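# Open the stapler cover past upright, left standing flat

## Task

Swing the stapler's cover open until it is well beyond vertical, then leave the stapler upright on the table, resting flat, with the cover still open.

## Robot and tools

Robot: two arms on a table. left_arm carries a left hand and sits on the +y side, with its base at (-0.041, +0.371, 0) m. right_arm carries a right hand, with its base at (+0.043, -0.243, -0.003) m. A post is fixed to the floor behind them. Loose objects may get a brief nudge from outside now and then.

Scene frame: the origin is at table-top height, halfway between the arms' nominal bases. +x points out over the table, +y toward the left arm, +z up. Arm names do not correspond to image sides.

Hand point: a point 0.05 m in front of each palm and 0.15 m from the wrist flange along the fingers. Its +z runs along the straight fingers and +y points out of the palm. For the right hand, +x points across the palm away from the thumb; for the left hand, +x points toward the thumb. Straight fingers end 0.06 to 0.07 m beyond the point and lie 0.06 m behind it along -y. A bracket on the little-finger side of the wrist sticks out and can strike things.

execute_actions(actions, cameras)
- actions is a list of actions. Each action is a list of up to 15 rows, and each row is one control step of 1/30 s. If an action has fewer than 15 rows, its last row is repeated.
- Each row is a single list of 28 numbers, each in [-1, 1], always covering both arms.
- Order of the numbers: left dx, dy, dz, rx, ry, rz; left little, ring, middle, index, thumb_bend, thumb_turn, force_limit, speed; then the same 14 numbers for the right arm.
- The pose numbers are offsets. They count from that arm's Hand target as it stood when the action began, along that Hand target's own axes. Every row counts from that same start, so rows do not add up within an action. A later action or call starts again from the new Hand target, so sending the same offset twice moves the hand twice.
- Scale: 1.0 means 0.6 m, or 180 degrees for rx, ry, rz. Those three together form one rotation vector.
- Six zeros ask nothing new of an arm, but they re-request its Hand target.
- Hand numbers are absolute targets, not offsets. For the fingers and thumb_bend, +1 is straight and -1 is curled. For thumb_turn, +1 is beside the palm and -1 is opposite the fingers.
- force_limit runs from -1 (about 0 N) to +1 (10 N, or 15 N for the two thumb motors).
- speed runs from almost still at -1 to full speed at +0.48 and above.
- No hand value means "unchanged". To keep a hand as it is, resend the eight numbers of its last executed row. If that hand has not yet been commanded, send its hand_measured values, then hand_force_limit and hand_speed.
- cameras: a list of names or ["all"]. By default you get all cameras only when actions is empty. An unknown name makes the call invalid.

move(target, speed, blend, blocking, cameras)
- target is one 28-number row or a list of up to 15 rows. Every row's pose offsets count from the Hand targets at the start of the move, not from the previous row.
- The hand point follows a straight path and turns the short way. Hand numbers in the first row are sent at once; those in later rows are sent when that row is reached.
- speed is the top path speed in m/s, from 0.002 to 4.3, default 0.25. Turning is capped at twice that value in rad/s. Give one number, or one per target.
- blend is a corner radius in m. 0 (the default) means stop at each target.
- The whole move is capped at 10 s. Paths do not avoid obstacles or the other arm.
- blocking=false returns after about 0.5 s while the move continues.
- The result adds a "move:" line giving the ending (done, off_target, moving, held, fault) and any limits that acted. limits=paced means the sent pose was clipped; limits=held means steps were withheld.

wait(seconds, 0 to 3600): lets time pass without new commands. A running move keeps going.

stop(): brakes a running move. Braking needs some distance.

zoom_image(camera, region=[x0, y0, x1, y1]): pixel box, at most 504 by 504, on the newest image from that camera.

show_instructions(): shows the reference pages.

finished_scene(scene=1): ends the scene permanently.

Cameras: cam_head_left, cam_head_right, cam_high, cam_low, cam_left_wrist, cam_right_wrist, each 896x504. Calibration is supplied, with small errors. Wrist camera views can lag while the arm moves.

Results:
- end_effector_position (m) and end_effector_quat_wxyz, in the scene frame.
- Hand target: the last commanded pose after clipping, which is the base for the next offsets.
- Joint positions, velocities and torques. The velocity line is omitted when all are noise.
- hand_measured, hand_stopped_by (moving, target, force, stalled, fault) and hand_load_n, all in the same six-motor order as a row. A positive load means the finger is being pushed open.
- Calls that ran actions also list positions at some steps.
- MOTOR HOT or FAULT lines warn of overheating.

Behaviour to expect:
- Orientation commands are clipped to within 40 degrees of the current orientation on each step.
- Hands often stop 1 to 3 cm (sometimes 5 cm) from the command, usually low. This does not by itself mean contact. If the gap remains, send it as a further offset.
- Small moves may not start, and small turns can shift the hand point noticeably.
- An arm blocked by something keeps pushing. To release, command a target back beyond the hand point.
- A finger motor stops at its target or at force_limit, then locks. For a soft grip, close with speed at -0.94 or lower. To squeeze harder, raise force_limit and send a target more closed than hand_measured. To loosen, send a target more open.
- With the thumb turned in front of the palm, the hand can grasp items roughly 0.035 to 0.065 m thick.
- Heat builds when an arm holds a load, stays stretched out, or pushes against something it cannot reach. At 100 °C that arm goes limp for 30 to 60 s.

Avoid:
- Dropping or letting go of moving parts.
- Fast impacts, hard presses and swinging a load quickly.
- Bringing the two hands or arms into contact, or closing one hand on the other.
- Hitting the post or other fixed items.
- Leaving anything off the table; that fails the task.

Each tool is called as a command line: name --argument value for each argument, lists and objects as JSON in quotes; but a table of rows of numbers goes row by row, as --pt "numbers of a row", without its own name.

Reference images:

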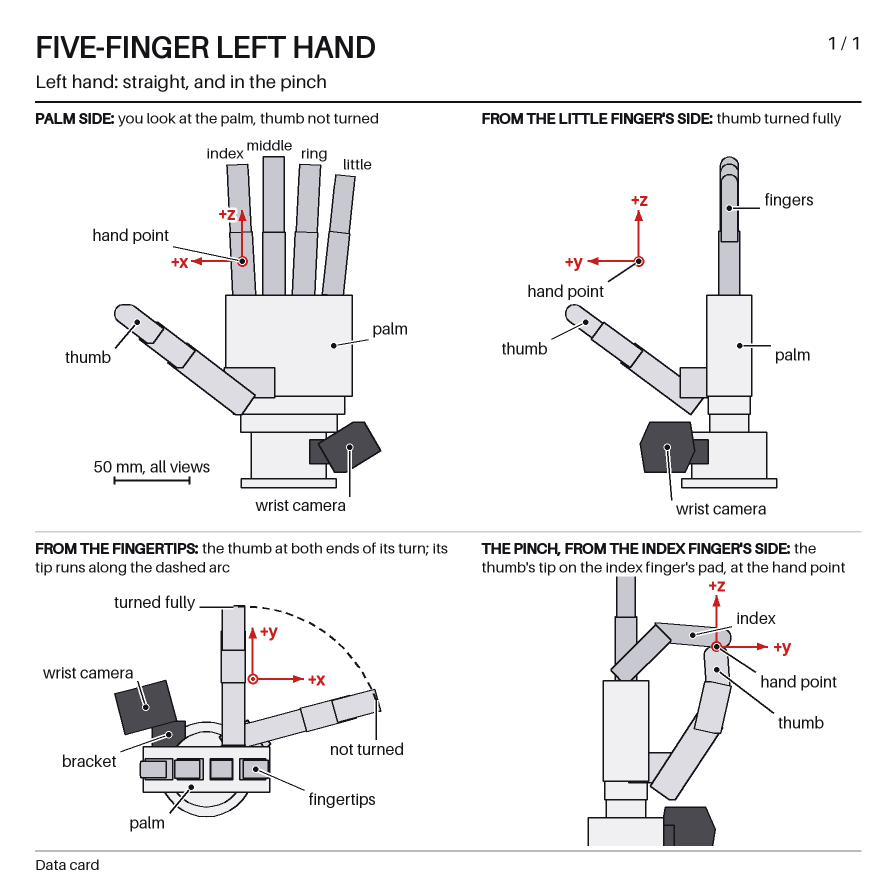

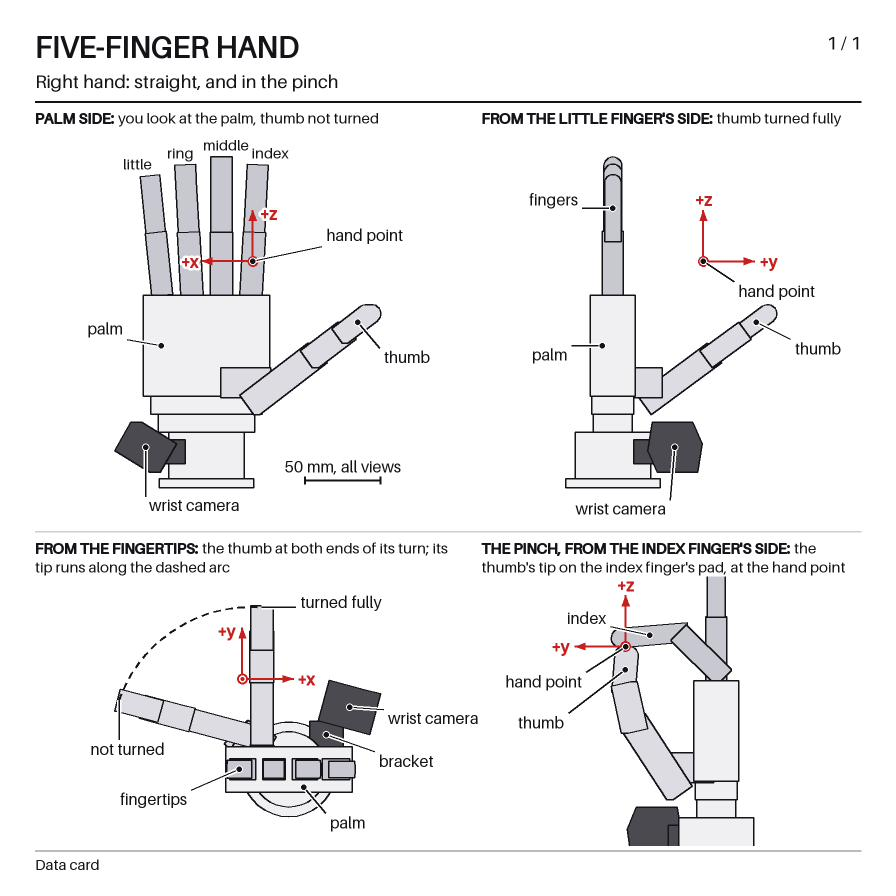

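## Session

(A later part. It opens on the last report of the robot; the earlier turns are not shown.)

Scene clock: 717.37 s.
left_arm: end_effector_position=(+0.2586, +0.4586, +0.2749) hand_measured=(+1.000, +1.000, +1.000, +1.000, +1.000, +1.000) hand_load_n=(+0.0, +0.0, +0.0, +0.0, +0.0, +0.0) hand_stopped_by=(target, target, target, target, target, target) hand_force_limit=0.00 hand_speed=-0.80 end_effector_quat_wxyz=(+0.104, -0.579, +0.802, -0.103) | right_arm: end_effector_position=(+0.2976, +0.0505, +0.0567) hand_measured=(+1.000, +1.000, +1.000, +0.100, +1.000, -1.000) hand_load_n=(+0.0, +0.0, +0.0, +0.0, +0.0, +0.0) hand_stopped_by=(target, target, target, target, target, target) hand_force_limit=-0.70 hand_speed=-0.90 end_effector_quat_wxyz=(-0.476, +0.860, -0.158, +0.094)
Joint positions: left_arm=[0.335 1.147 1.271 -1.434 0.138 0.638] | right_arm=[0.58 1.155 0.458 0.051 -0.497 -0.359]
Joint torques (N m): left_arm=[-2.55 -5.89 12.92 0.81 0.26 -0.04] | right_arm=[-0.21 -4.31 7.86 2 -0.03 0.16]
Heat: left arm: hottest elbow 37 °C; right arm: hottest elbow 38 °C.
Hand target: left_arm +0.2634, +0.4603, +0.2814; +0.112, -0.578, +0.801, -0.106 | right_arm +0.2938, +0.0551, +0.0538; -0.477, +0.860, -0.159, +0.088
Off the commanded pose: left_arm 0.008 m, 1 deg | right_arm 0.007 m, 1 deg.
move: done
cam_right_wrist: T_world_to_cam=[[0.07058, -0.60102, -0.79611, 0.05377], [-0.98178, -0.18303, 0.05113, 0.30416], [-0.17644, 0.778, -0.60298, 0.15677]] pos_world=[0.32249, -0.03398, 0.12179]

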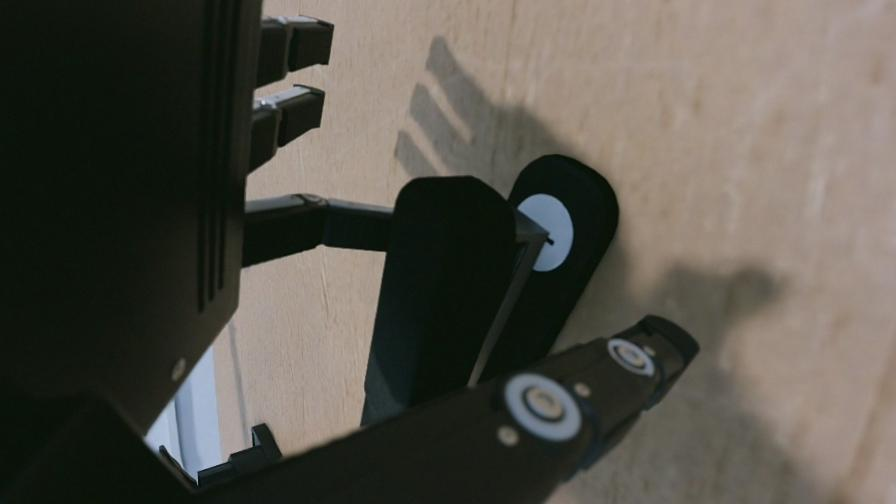

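move --target '[0,0,0,0,0,0,1,1,1,1,1,1,0,-0.8,0,0,0,0,0,0,1,1,1,0.1,0.5,-1,-0.7,-0.9]' --cameras '["cam_right_wrist"]'

Scene clock: 727.00 s.
left_arm: end_effector_position=(+0.2586, +0.4586, +0.2749) hand_measured=(+1.000, +1.000, +1.000, +1.000, +1.000, +1.000) hand_load_n=(+0.0, +0.0, +0.0, +0.0, +0.0, +0.0) hand_stopped_by=(target, target, target, target, target, target) hand_force_limit=0.00 hand_speed=-0.80 end_effector_quat_wxyz=(+0.104, -0.579, +0.802, -0.103) | right_arm: end_effector_position=(+0.2976, +0.0505, +0.0567) hand_measured=(+1.000, +1.000, +1.000, +0.100, +0.500, -1.000) hand_load_n=(+0.0, +0.0, +0.0, +0.0, +0.0, +0.0) hand_stopped_by=(target, target, target, target, target, target) hand_force_limit=-0.70 hand_speed=-0.90 end_effector_quat_wxyz=(-0.476, +0.860, -0.158, +0.094)
Joint positions: left_arm=[0.335 1.147 1.271 -1.434 0.138 0.638] | right_arm=[0.58 1.155 0.458 0.051 -0.497 -0.359]
Joint torques (N m): left_arm=[-1.9 -6.89 12.9 1.02 0.26 -0.08] | right_arm=[0.91 -3.96 7.9 1.87 -0.11 0.16]
Heat: left arm: hottest elbow 37 °C; right arm: hottest elbow 38 °C.
Hand target: left_arm +0.2634, +0.4603, +0.2814; +0.112, -0.578, +0.801, -0.106 | right_arm +0.2938, +0.0551, +0.0538; -0.477, +0.860, -0.159, +0.088
Off the commanded pose: left_arm 0.008 m, 1 deg | right_arm 0.007 m, 1 deg.
move: done
cam_right_wrist: T_world_to_cam=[[0.07058, -0.60102, -0.79611, 0.05377], [-0.98178, -0.18303, 0.05113, 0.30416], [-0.17644, 0.778, -0.60298, 0.15677]] pos_world=[0.32249, -0.03398, 0.12179]

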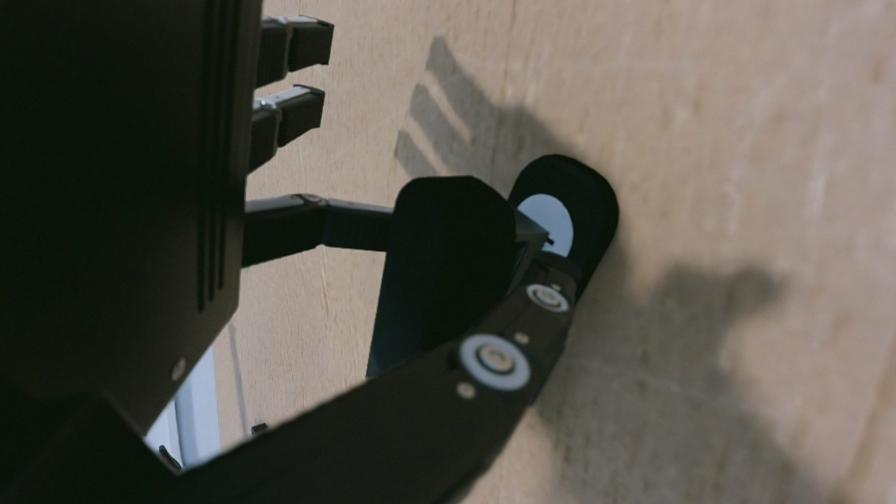

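move --target '[0,0,0,0,0,0,1,1,1,1,1,1,0,-0.8,0,0,0,0,0,0,1,1,1,0.1,0.15,-1,-0.6,-0.94]' --cameras '["cam_right_wrist","cam_low","cam_left_wrist"]'

zoom_image --camera "cam_right_wrist" --region '[370, 150, 710, 420]'

Scene clock: 735.77 s.
left_arm: end_effector_position=(+0.2586, +0.4586, +0.2749) hand_measured=(+1.000, +1.000, +1.000, +1.000, +1.000, +1.000) hand_load_n=(+0.0, +0.0, +0.0, +0.0, +0.0, +0.0) hand_stopped_by=(target, target, target, target, target, target) hand_force_limit=0.00 hand_speed=-0.80 end_effector_quat_wxyz=(+0.104, -0.579, +0.802, -0.103) | right_arm: end_effector_position=(+0.2976, +0.0504, +0.0565) hand_measured=(+1.000, +1.000, +1.000, +0.100, +0.218, -1.000) hand_load_n=(+0.0, -0.5, +0.0, +3.5, +3.0, +0.0) hand_stopped_by=(target, target, target, target, force, target) hand_force_limit=-0.60 hand_speed=-0.94 end_effector_quat_wxyz=(-0.475, +0.860, -0.158, +0.094)
Joint positions: left_arm=[0.335 1.147 1.271 -1.434 0.138 0.638] | right_arm=[0.58 1.156 0.458 0.051 -0.496 -0.358]
Joint torques (N m): left_arm=[-2.02 -6.89 13.16 0.79 0.28 -0.09] | right_arm=[0.21 -4.6 7.99 1.98 -0.13 0.11]
Heat: left arm: hottest elbow 37 °C; right arm: hottest elbow 38 °C.
Hand target: left_arm +0.2634, +0.4603, +0.2814; +0.112, -0.578, +0.801, -0.106 | right_arm +0.2938, +0.0550, +0.0537; -0.476, +0.860, -0.159, +0.088
Off the commanded pose: left_arm 0.008 m, 1 deg | right_arm 0.007 m, 1 deg.
move: done
cam_right_wrist: T_world_to_cam=[[0.06881, -0.60152, -0.79589, 0.05414], [-0.98194, -0.18178, 0.05249, 0.30411], [-0.17625, 0.7779, -0.60316, 0.15661]] pos_world=[0.32249, -0.03398, 0.12158]
Images, in order (width x height): cam_low 896x504, cam_left_wrist 896x504, cam_right_wrist 896x504.

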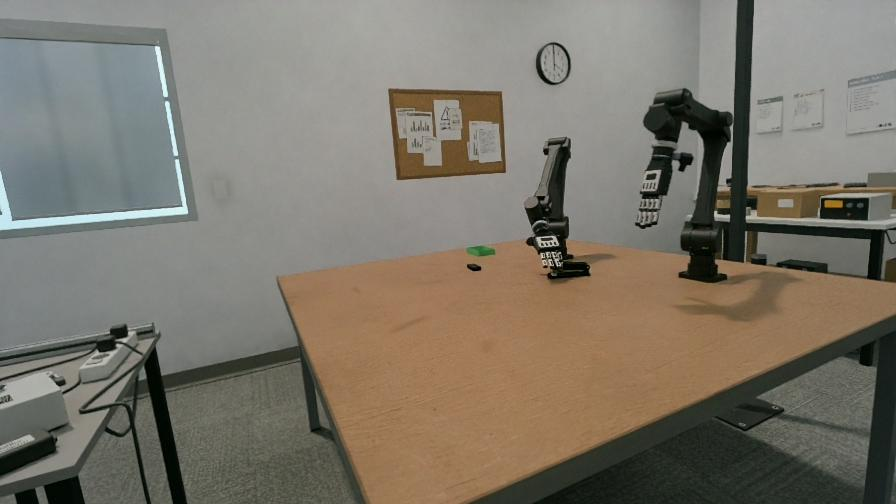

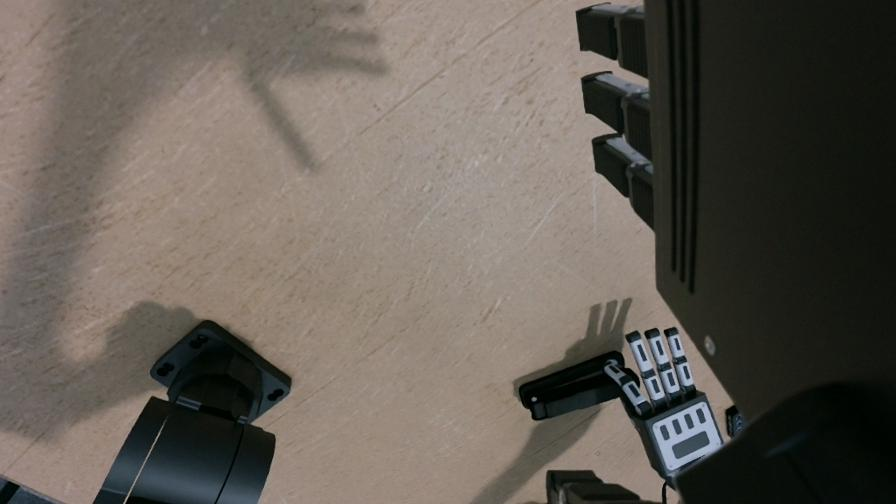

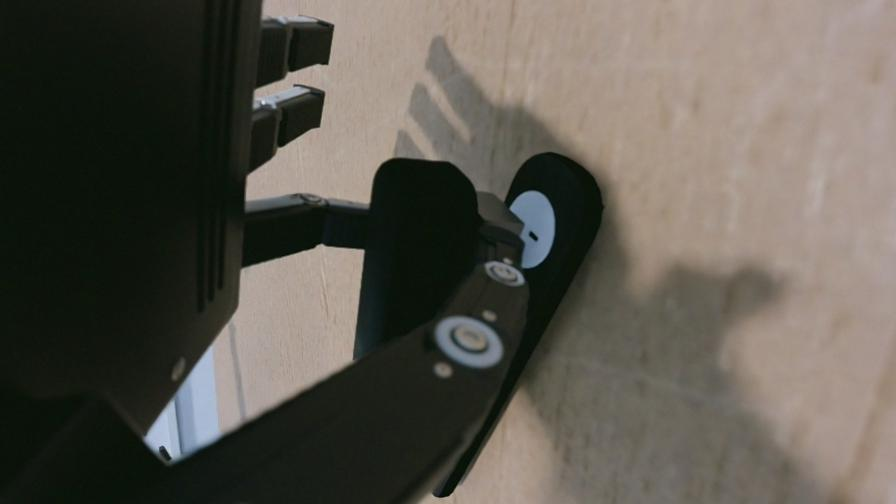

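Scaled by 1.482 from the camera's image (finer frame: 1280x720).

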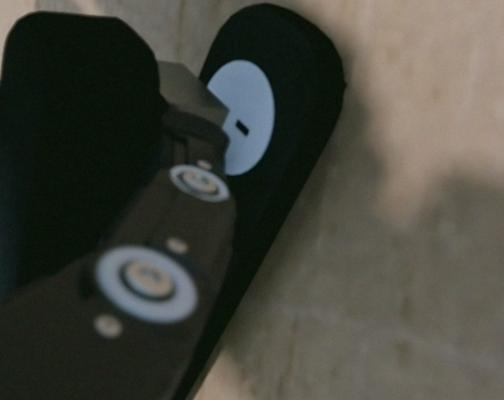

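move --target '[0,0,0,0,0,0,1,1,1,1,1,1,0,-0.8,-0.0158,-0.0447,-0.0279,0,0,0,1,1,1,0.1,0.15,-1,-0.6,-0.94]' --speed 0.03 --cameras '["cam_right_wrist","cam_low","cam_left_wrist"]'

zoom_image --camera "cam_low" --region '[500, 210, 620, 290]'

zoom_image --camera "cam_left_wrist" --region '[490, 300, 740, 460]'

Scene clock: 756.03 s.
left_arm: end_effector_position=(+0.2586, +0.4586, +0.2749) hand_measured=(+1.000, +1.000, +1.000, +1.000, +1.000, +1.000) hand_load_n=(+0.0, +0.0, +0.0, +0.0, +0.0, +0.0) hand_stopped_by=(target, target, target, target, target, target) hand_force_limit=0.00 hand_speed=-0.80 end_effector_quat_wxyz=(+0.104, -0.579, +0.802, -0.103) | right_arm: end_effector_position=(+0.2805, +0.0465, +0.0682) hand_measured=(+1.000, +1.000, +1.000, +0.100, +0.218, -1.000) hand_load_n=(+0.0, -0.5, +0.0, +3.5, +3.0, +0.0) hand_stopped_by=(target, target, target, target, force, target) hand_force_limit=-0.60 hand_speed=-0.94 end_effector_quat_wxyz=(-0.465, +0.865, -0.164, +0.086)
Joint positions: left_arm=[0.335 1.147 1.271 -1.434 0.138 0.638] | right_arm=[0.605 1.075 0.458 -0.051 -0.472 -0.341]
Joint torques (N m): left_arm=[-2.73 -6.53 12.92 0.61 0.16 -0.1] | right_arm=[0.5 -5.3 11.04 0.91 -0.19 0.14]
Heat: left arm: hottest elbow 37 °C; right arm: hottest elbow 37 °C.
Hand target: left_arm +0.2634, +0.4603, +0.2814; +0.112, -0.578, +0.801, -0.106 | right_arm +0.2850, +0.0585, +0.0854; -0.477, +0.860, -0.159, +0.088
Off the commanded pose: left_arm 0.008 m, 1 deg | right_arm 0.021 m, 2 deg.
move: off_target (right_arm)
cam_right_wrist: T_world_to_cam=[[0.04993, -0.61632, -0.78591, 0.06758], [-0.98085, -0.17857, 0.07773, 0.2837], [-0.18825, 0.76698, -0.61344, 0.16834]] pos_world=[0.30658, -0.0368, 0.13433]
Images, in order (width x height): cam_low 896x504, cam_left_wrist 896x504, cam_right_wrist 896x504.

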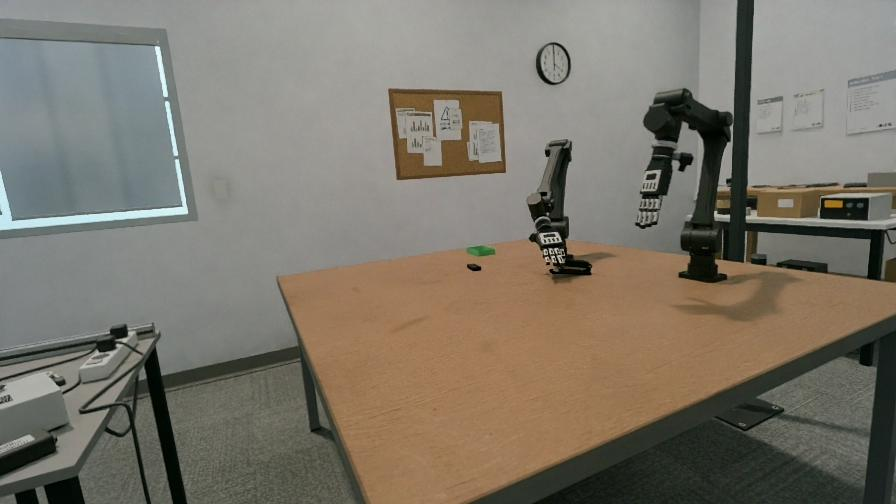

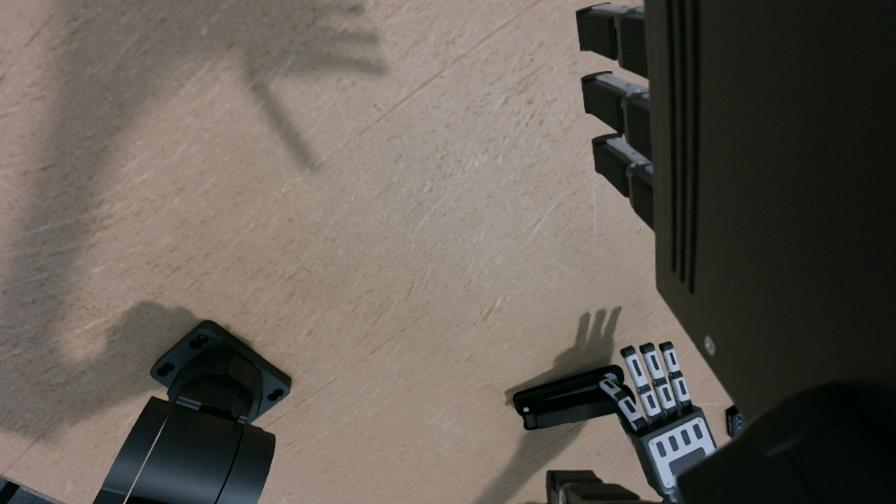

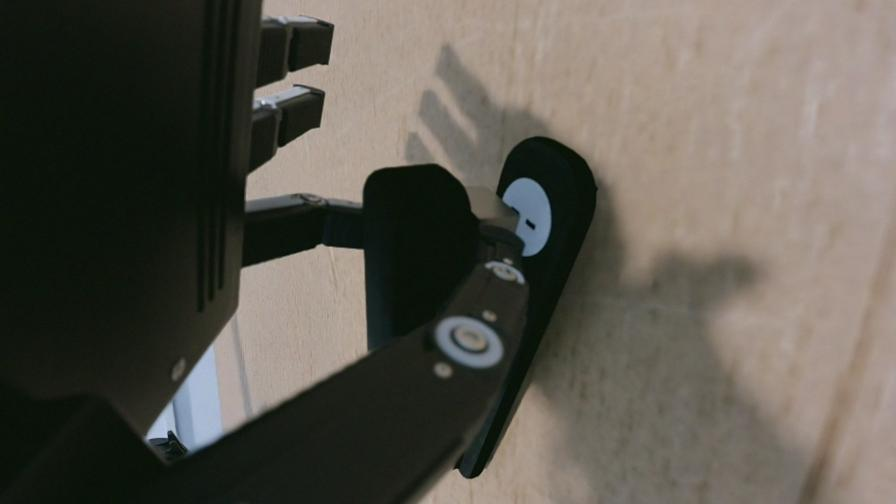

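Scaled by 4.200 from the camera's image (finer frame: 1280x720).

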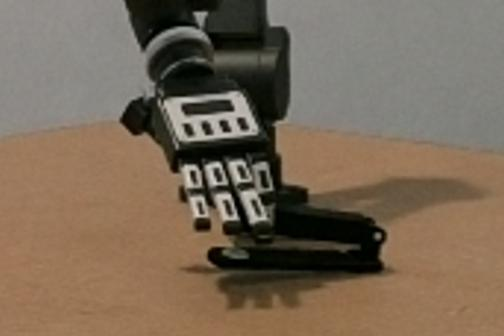

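Scaled by 2.016 from the camera's image (finer frame: 1280x720).

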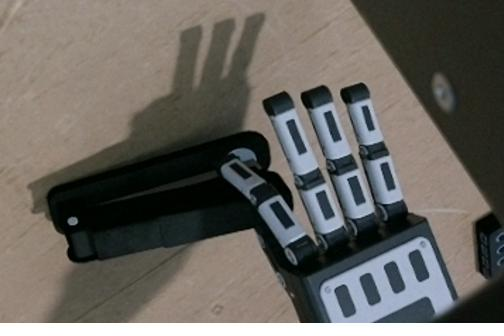

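move --target '[0,0,0,0,0,0,1,1,1,1,1,1,0,-0.8,0,0.0424,0.0265,0,0,0,1,1,1,0.1,0.15,-1,-0.6,-0.94]' --speed 0.03 --cameras '["cam_right_wrist","cam_low","cam_left_wrist"]'

zoom_image --camera "cam_low" --region '[500, 210, 620, 290]'

zoom_image --camera "cam_left_wrist" --region '[490, 300, 740, 460]'

Scene clock: 987.80 s.
left_arm: end_effector_position=(+0.2586, +0.4586, +0.2749) hand_measured=(+1.000, +1.000, +1.000, +1.000, +1.000, +1.000) hand_load_n=(+0.0, +0.0, +0.0, +0.0, +0.0, +0.0) hand_stopped_by=(target, target, target, target, target, target) hand_force_limit=0.00 hand_speed=-0.80 end_effector_quat_wxyz=(+0.104, -0.579, +0.802, -0.103) | right_arm: end_effector_position=(+0.2884, +0.0534, +0.0570) hand_measured=(+1.000, +1.000, +1.000, +0.100, +0.216, -1.000) hand_load_n=(+0.0, +0.0, +0.0, +1.5, +1.5, -1.0) hand_stopped_by=(target, target, target, target, force, target) hand_force_limit=-0.60 hand_speed=-0.94 end_effector_quat_wxyz=(-0.474, +0.861, -0.159, +0.094)
Joint positions: left_arm=[0.335 1.147 1.271 -1.434 0.138 0.638] | right_arm=[0.609 1.135 0.446 0.047 -0.471 -0.34]
Joint torques (N m): left_arm=[-2.2 -6.3 12.96 0.69 0.2 -0.13] | right_arm=[0.09 -4.13 8.08 2.13 -0.24 0.16]
Heat: left arm: hottest elbow 38 °C; right arm: hottest elbow 41 °C.
Hand target: left_arm +0.2634, +0.4603, +0.2814; +0.112, -0.578, +0.801, -0.106 | right_arm +0.2850, +0.0584, +0.0554; -0.477, +0.860, -0.159, +0.088
Off the commanded pose: left_arm 0.008 m, 1 deg | right_arm 0.006 m, 1 deg.
move: done
cam_right_wrist: T_world_to_cam=[[0.06735, -0.60463, -0.79366, 0.05735], [-0.98199, -0.18092, 0.0545, 0.29539], [-0.17654, 0.77569, -0.60592, 0.15341]] pos_world=[0.31329, -0.03088, 0.12237]
Images, in order (width x height): cam_low 896x504, cam_left_wrist 896x504, cam_right_wrist 896x504.

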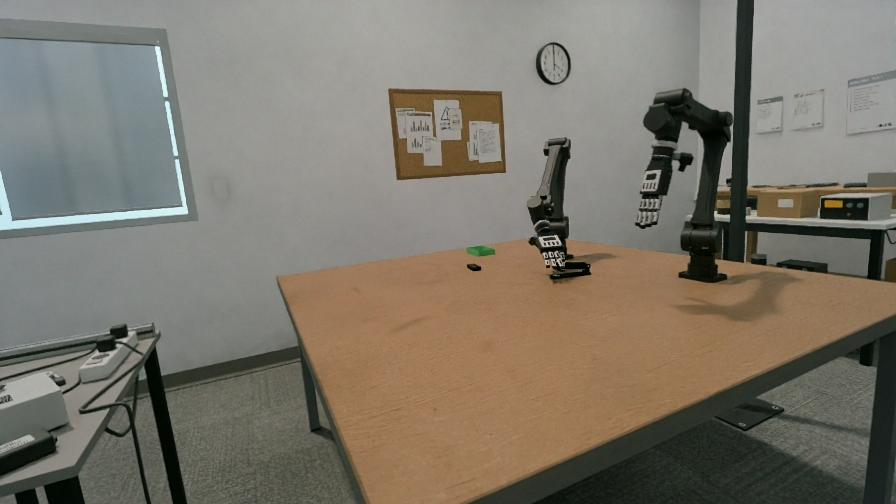

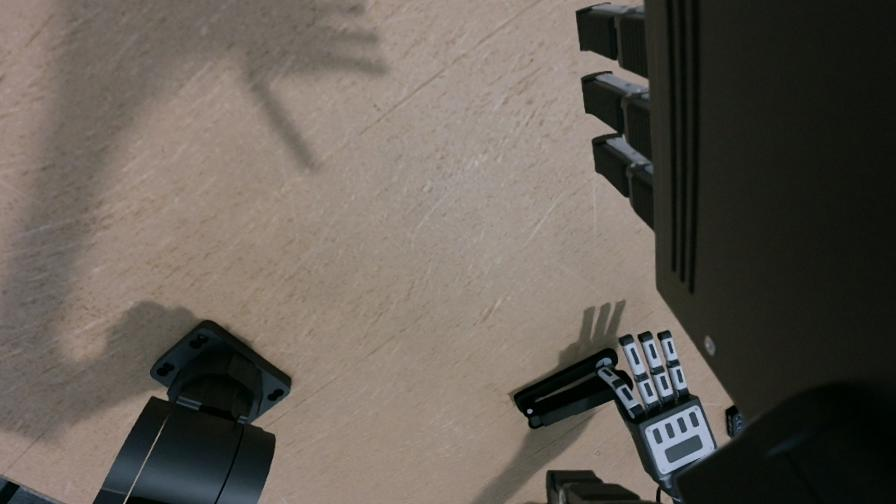

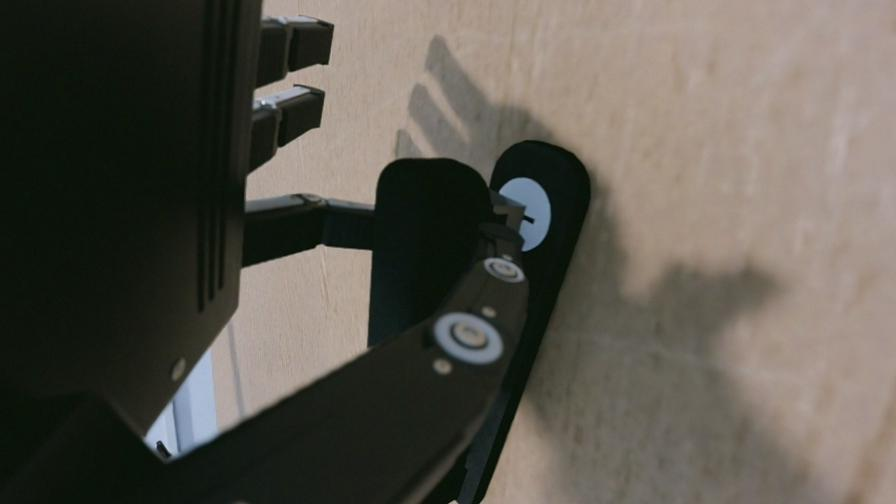

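Scaled by 4.200 from the camera's image (finer frame: 1280x720).

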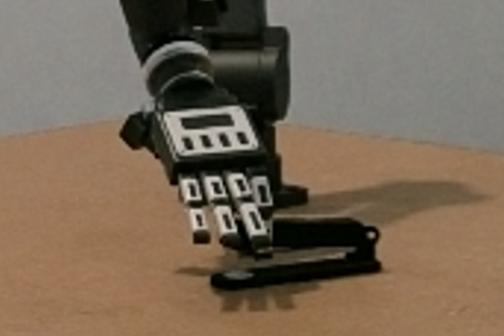

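Scaled by 2.016 from the camera's image (finer frame: 1280x720).

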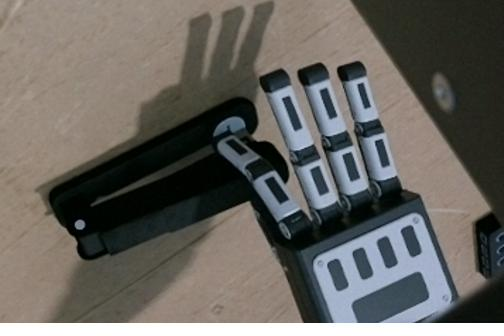

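move --target '[0,0,0,0,0,0,1,1,1,1,1,1,0,-0.8,0,0,0,0,0,0,1,1,1,0.5,1,-1,-0.6,-0.7]' --cameras '["cam_right_wrist","cam_low","cam_left_wrist"]'

zoom_image --camera "cam_low" --region '[500, 210, 620, 290]'

zoom_image --camera "cam_left_wrist" --region '[490, 300, 740, 460]'

Scene clock: 1000.17 s.
left_arm: end_effector_position=(+0.2586, +0.4586, +0.2749) hand_measured=(+1.000, +1.000, +1.000, +1.000, +1.000, +1.000) hand_load_n=(+0.0, +0.0, +0.0, +0.0, +0.0, +0.0) hand_stopped_by=(target, target, target, target, target, target) hand_force_limit=0.00 hand_speed=-0.80 end_effector_quat_wxyz=(+0.104, -0.579, +0.802, -0.103) | right_arm: end_effector_position=(+0.2889, +0.0537, +0.0575) hand_measured=(+1.000, +1.000, +1.000, +0.500, +1.000, -1.000) hand_load_n=(+0.0, +0.0, +0.0, +0.0, +0.0, +0.0) hand_stopped_by=(target, target, target, target, target, target) hand_force_limit=-0.60 hand_speed=-0.70 end_effector_quat_wxyz=(-0.475, +0.861, -0.158, +0.095)
Joint positions: left_arm=[0.335 1.147 1.271 -1.434 0.138 0.638] | right_arm=[0.609 1.135 0.446 0.05 -0.471 -0.34]
Joint torques (N m): left_arm=[-1.67 -5.71 13.07 1.03 0.22 -0.07] | right_arm=[0.32 -4.37 7.92 2.09 -0.19 0.14]
Heat: left arm: hottest elbow 38 °C; right arm: hottest elbow 40 °C.
Hand target: left_arm +0.2634, +0.4603, +0.2814; +0.112, -0.578, +0.801, -0.106 | right_arm +0.2851, +0.0584, +0.0554; -0.477, +0.860, -0.159, +0.088
Off the commanded pose: left_arm 0.008 m, 1 deg | right_arm 0.006 m, 1 deg.
move: done
cam_right_wrist: T_world_to_cam=[[0.0693, -0.60324, -0.79454, 0.05737], [-0.98212, -0.18101, 0.05177, 0.29609], [-0.17505, 0.77675, -0.605, 0.15293]] pos_world=[0.31359, -0.03058, 0.12278]
Images, in order (width x height): cam_low 896x504, cam_left_wrist 896x504, cam_right_wrist 896x504.

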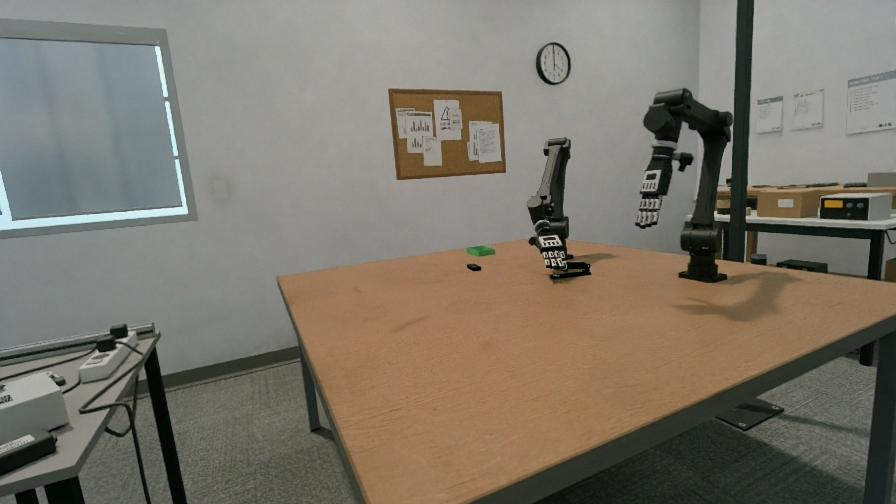

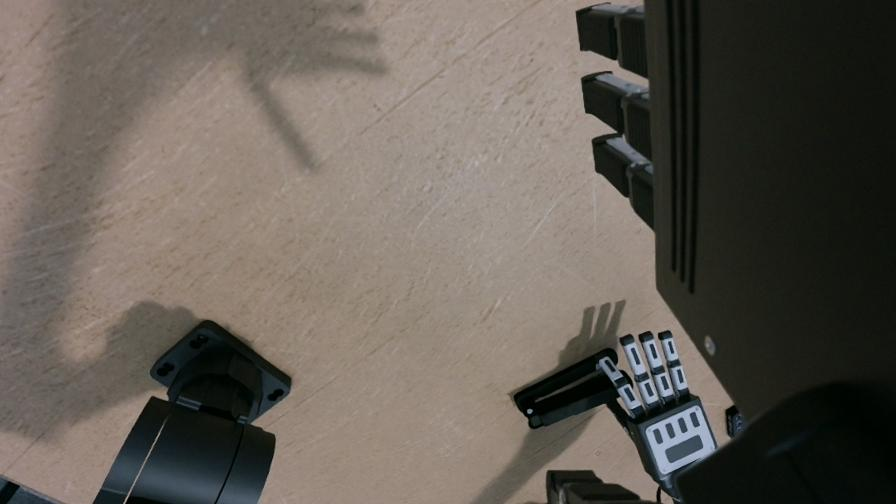

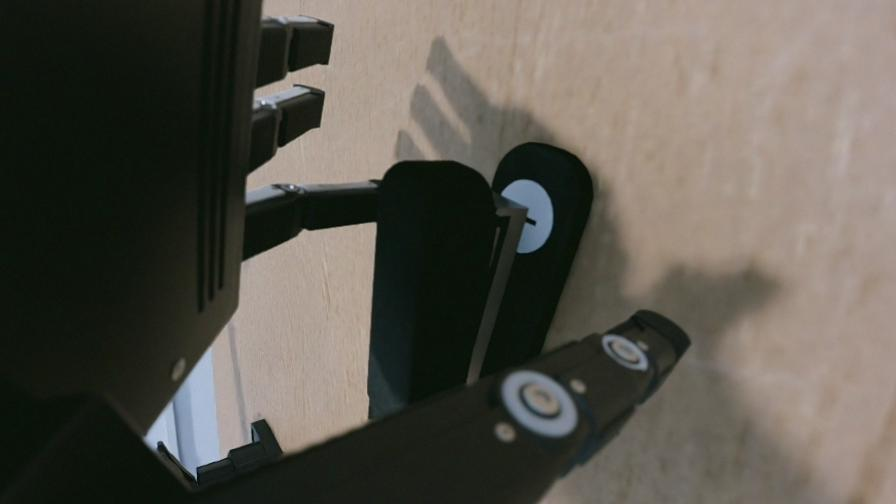

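Scaled by 4.200 from the camera's image (finer frame: 1280x720).

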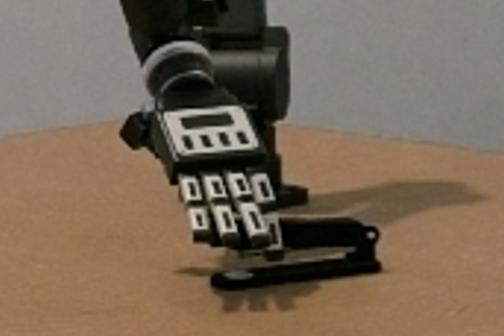

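Scaled by 2.016 from the camera's image (finer frame: 1280x720).

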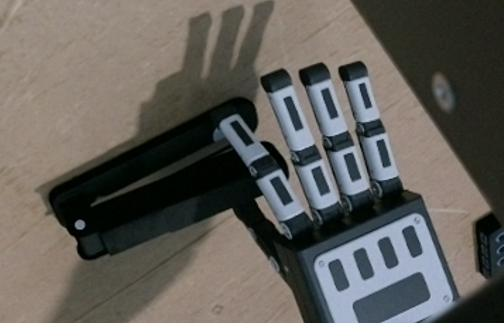

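move --pt "0 0 0 0 0 0 1 1 1 1 1 1 0 -0.8 -0.0057 -0.0787 -0.0432 0 -0.0236 -0.0147 1 1 1 0.5 1 -1 -0.6 -0.5" --pt "0 0 0 0 0 0 1 1 1 1 1 1 0 -0.8 -0.0057 -0.0787 -0.0432 0 -0.0236 -0.0147 -1 -1 -1 0.5 1 -1 -0.6 -0.3" --speed 0.1 --cameras '["cam_right_wrist","cam_low","cam_left_wrist"]'

zoom_image --camera "cam_low" --region '[500, 210, 620, 290]'

zoom_image --camera "cam_left_wrist" --region '[490, 300, 740, 460]'

Scene clock: 1048.73 s.
left_arm: end_effector_position=(+0.2586, +0.4586, +0.2749) hand_measured=(+1.000, +1.000, +1.000, +1.000, +1.000, +1.000) hand_load_n=(+0.0, +0.0, +0.0, +0.0, -0.5, +0.0) hand_stopped_by=(target, target, target, target, target, target) hand_force_limit=0.00 hand_speed=-0.80 end_effector_quat_wxyz=(+0.104, -0.579, +0.802, -0.103) | right_arm: end_effector_position=(+0.2740, +0.0561, +0.0952) hand_measured=(-1.000, -1.000, -1.000, +0.500, +1.000, -1.000) hand_load_n=(+0.0, +0.0, +0.0, +0.0, +0.0, +0.0) hand_stopped_by=(target, target, target, target, target, target) hand_force_limit=-0.60 hand_speed=-0.30 end_effector_quat_wxyz=(-0.473, +0.869, -0.134, +0.057)
Joint positions: left_arm=[0.335 1.147 1.271 -1.434 0.138 0.638] | right_arm=[0.609 1.054 0.529 -0.17 -0.548 -0.377]
Joint torques (N m): left_arm=[-1.61 -7.3 12.94 0.64 0.25 -0.04] | right_arm=[-0.5 -4.66 11.49 1.13 -0.3 -0.17]
Heat: left arm: hottest elbow 38 °C; right arm: hottest elbow 39 °C.
Hand target: left_arm +0.2634, +0.4603, +0.2814; +0.112, -0.578, +0.801, -0.106 | right_arm +0.2829, +0.0625, +0.1092; -0.480, +0.866, -0.121, +0.067
Off the commanded pose: left_arm 0.008 m, 1 deg | right_arm 0.018 m, 2 deg.
move: off_target (right_arm); target 2's new numbers were sent with right_arm's hand 0.020 m and 2 deg from that target
cam_right_wrist: T_world_to_cam=[[0.08295, -0.60028, -0.79548, 0.08592], [-0.96105, -0.25934, 0.09549, 0.27434], [-0.26361, 0.75658, -0.59841, 0.19605]] pos_world=[0.30821, -0.02561, 0.15948]
Images, in order (width x height): cam_low 896x504, cam_left_wrist 896x504, cam_right_wrist 896x504.

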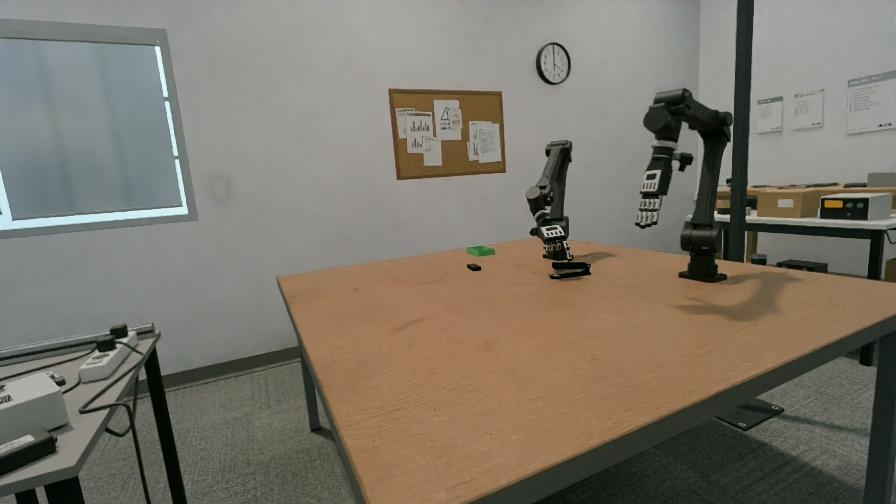

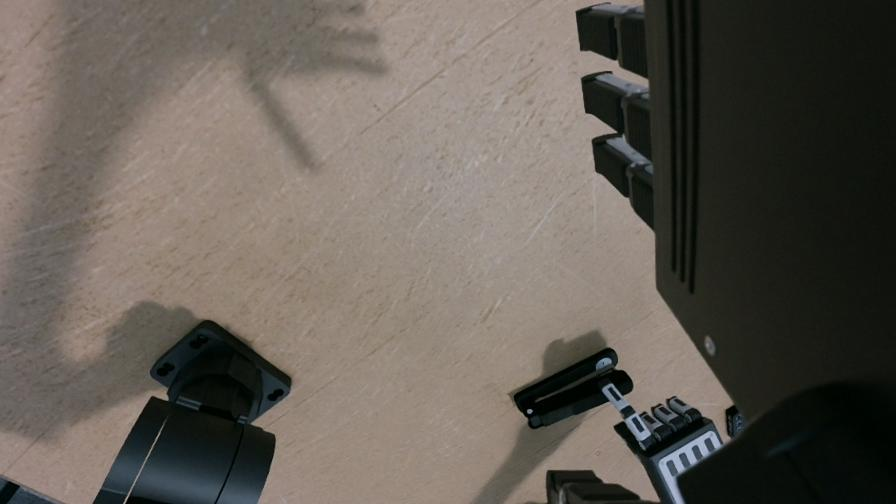

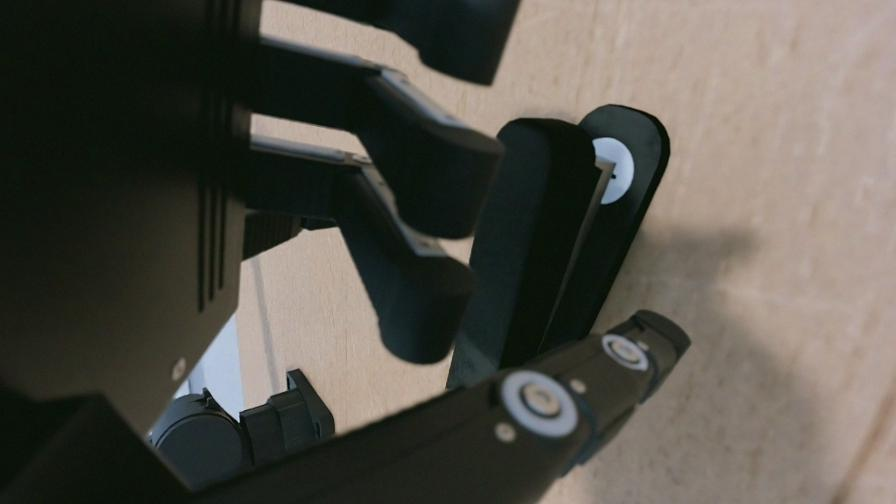

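Scaled by 4.200 from the camera's image (finer frame: 1280x720).

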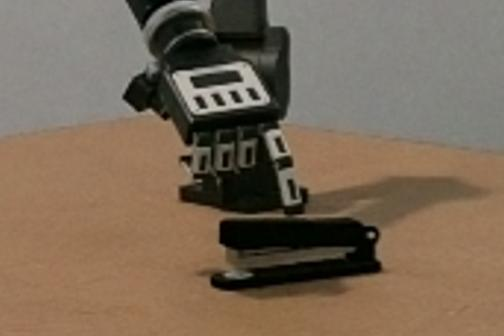

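Scaled by 2.016 from the camera's image (finer frame: 1280x720).

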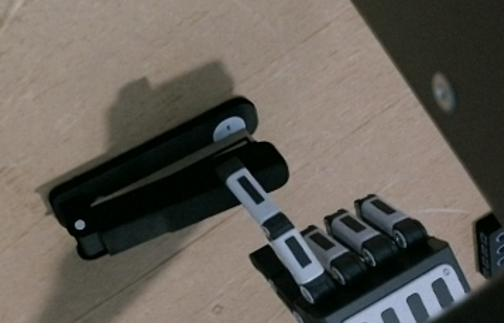

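move --target '[0,0,0,0,0,0,1,1,1,1,1,1,0,-0.8,0,0.0608,0.038,0,0,0,-1,-1,-1,0.5,1,-1,-0.6,-0.5]' --speed 0.06 --cameras '["cam_right_wrist","cam_low"]'

zoom_image --camera "cam_low" --region '[500, 210, 620, 290]'

Scene clock: 1066.57 s.
left_arm: end_effector_position=(+0.2586, +0.4586, +0.2749) hand_measured=(+1.000, +1.000, +1.000, +1.000, +1.000, +1.000) hand_load_n=(-0.5, +0.0, +0.0, +0.0, +0.0, +0.0) hand_stopped_by=(target, target, target, target, target, target) hand_force_limit=0.00 hand_speed=-0.80 end_effector_quat_wxyz=(+0.104, -0.579, +0.802, -0.103) | right_arm: end_effector_position=(+0.2821, +0.0619, +0.0698) hand_measured=(-1.000, -1.000, -1.000, +0.500, +1.000, -1.000) hand_load_n=(+0.5, +0.0, +0.0, +0.0, +0.0, +0.0) hand_stopped_by=(target, target, target, target, target, target) hand_force_limit=-0.60 hand_speed=-0.50 end_effector_quat_wxyz=(-0.480, +0.865, -0.129, +0.065)
Joint positions: left_arm=[0.335 1.147 1.271 -1.434 0.138 0.638] | right_arm=[0.609 1.137 0.491 -0.025 -0.548 -0.378]
Joint torques (N m): left_arm=[-2.02 -6.36 13.26 0.85 0.27 -0.08] | right_arm=[-0.97 -4.31 8.02 2.02 -0.3 -0.12]
Heat: left arm: hottest elbow 38 °C; right arm: hottest elbow 40 °C.
Hand target: left_arm +0.2634, +0.4603, +0.2814; +0.112, -0.578, +0.801, -0.106 | right_arm +0.2829, +0.0625, +0.0662; -0.480, +0.866, -0.121, +0.067
Off the commanded pose: left_arm 0.008 m, 1 deg | right_arm 0.004 m, 1 deg.
move: done
cam_right_wrist: T_world_to_cam=[[0.09984, -0.58898, -0.80196, 0.0635], [-0.96264, -0.26106, 0.07188, 0.28834], [-0.25169, 0.76482, -0.59304, 0.17438]] pos_world=[0.31512, -0.0207, 0.13361]
Images, in order (width x height): cam_low 896x504, cam_right_wrist 896x504.

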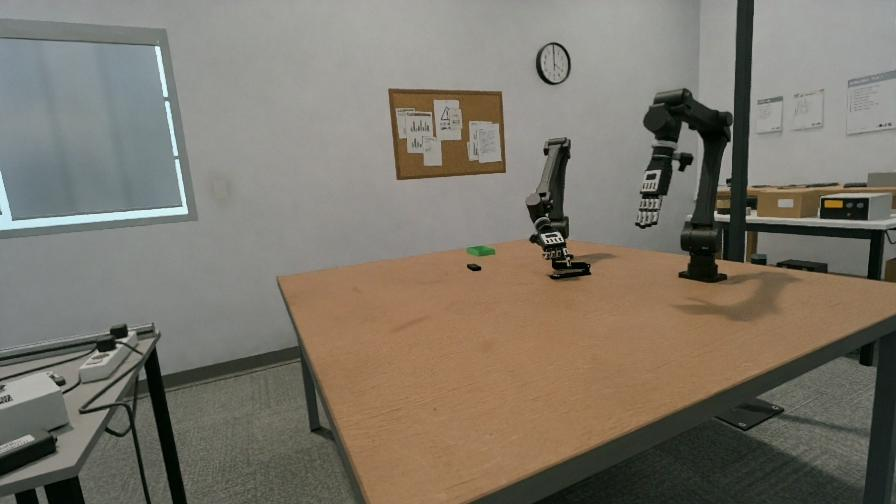

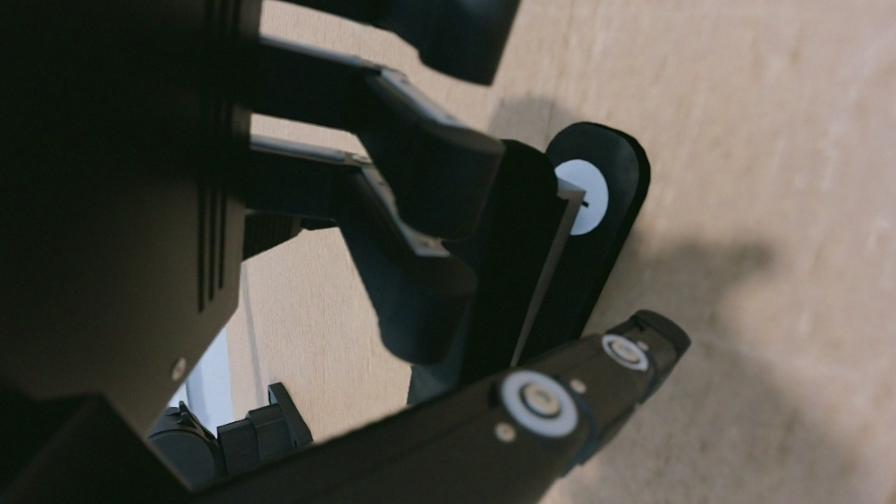

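Scaled by 4.200 from the camera's image (finer frame: 1280x720).

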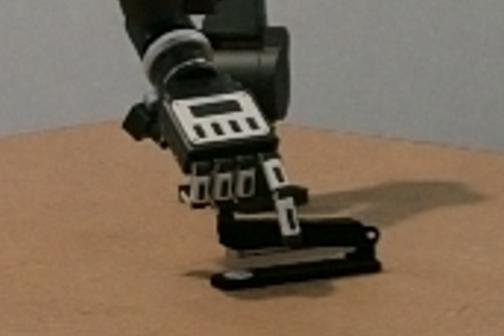

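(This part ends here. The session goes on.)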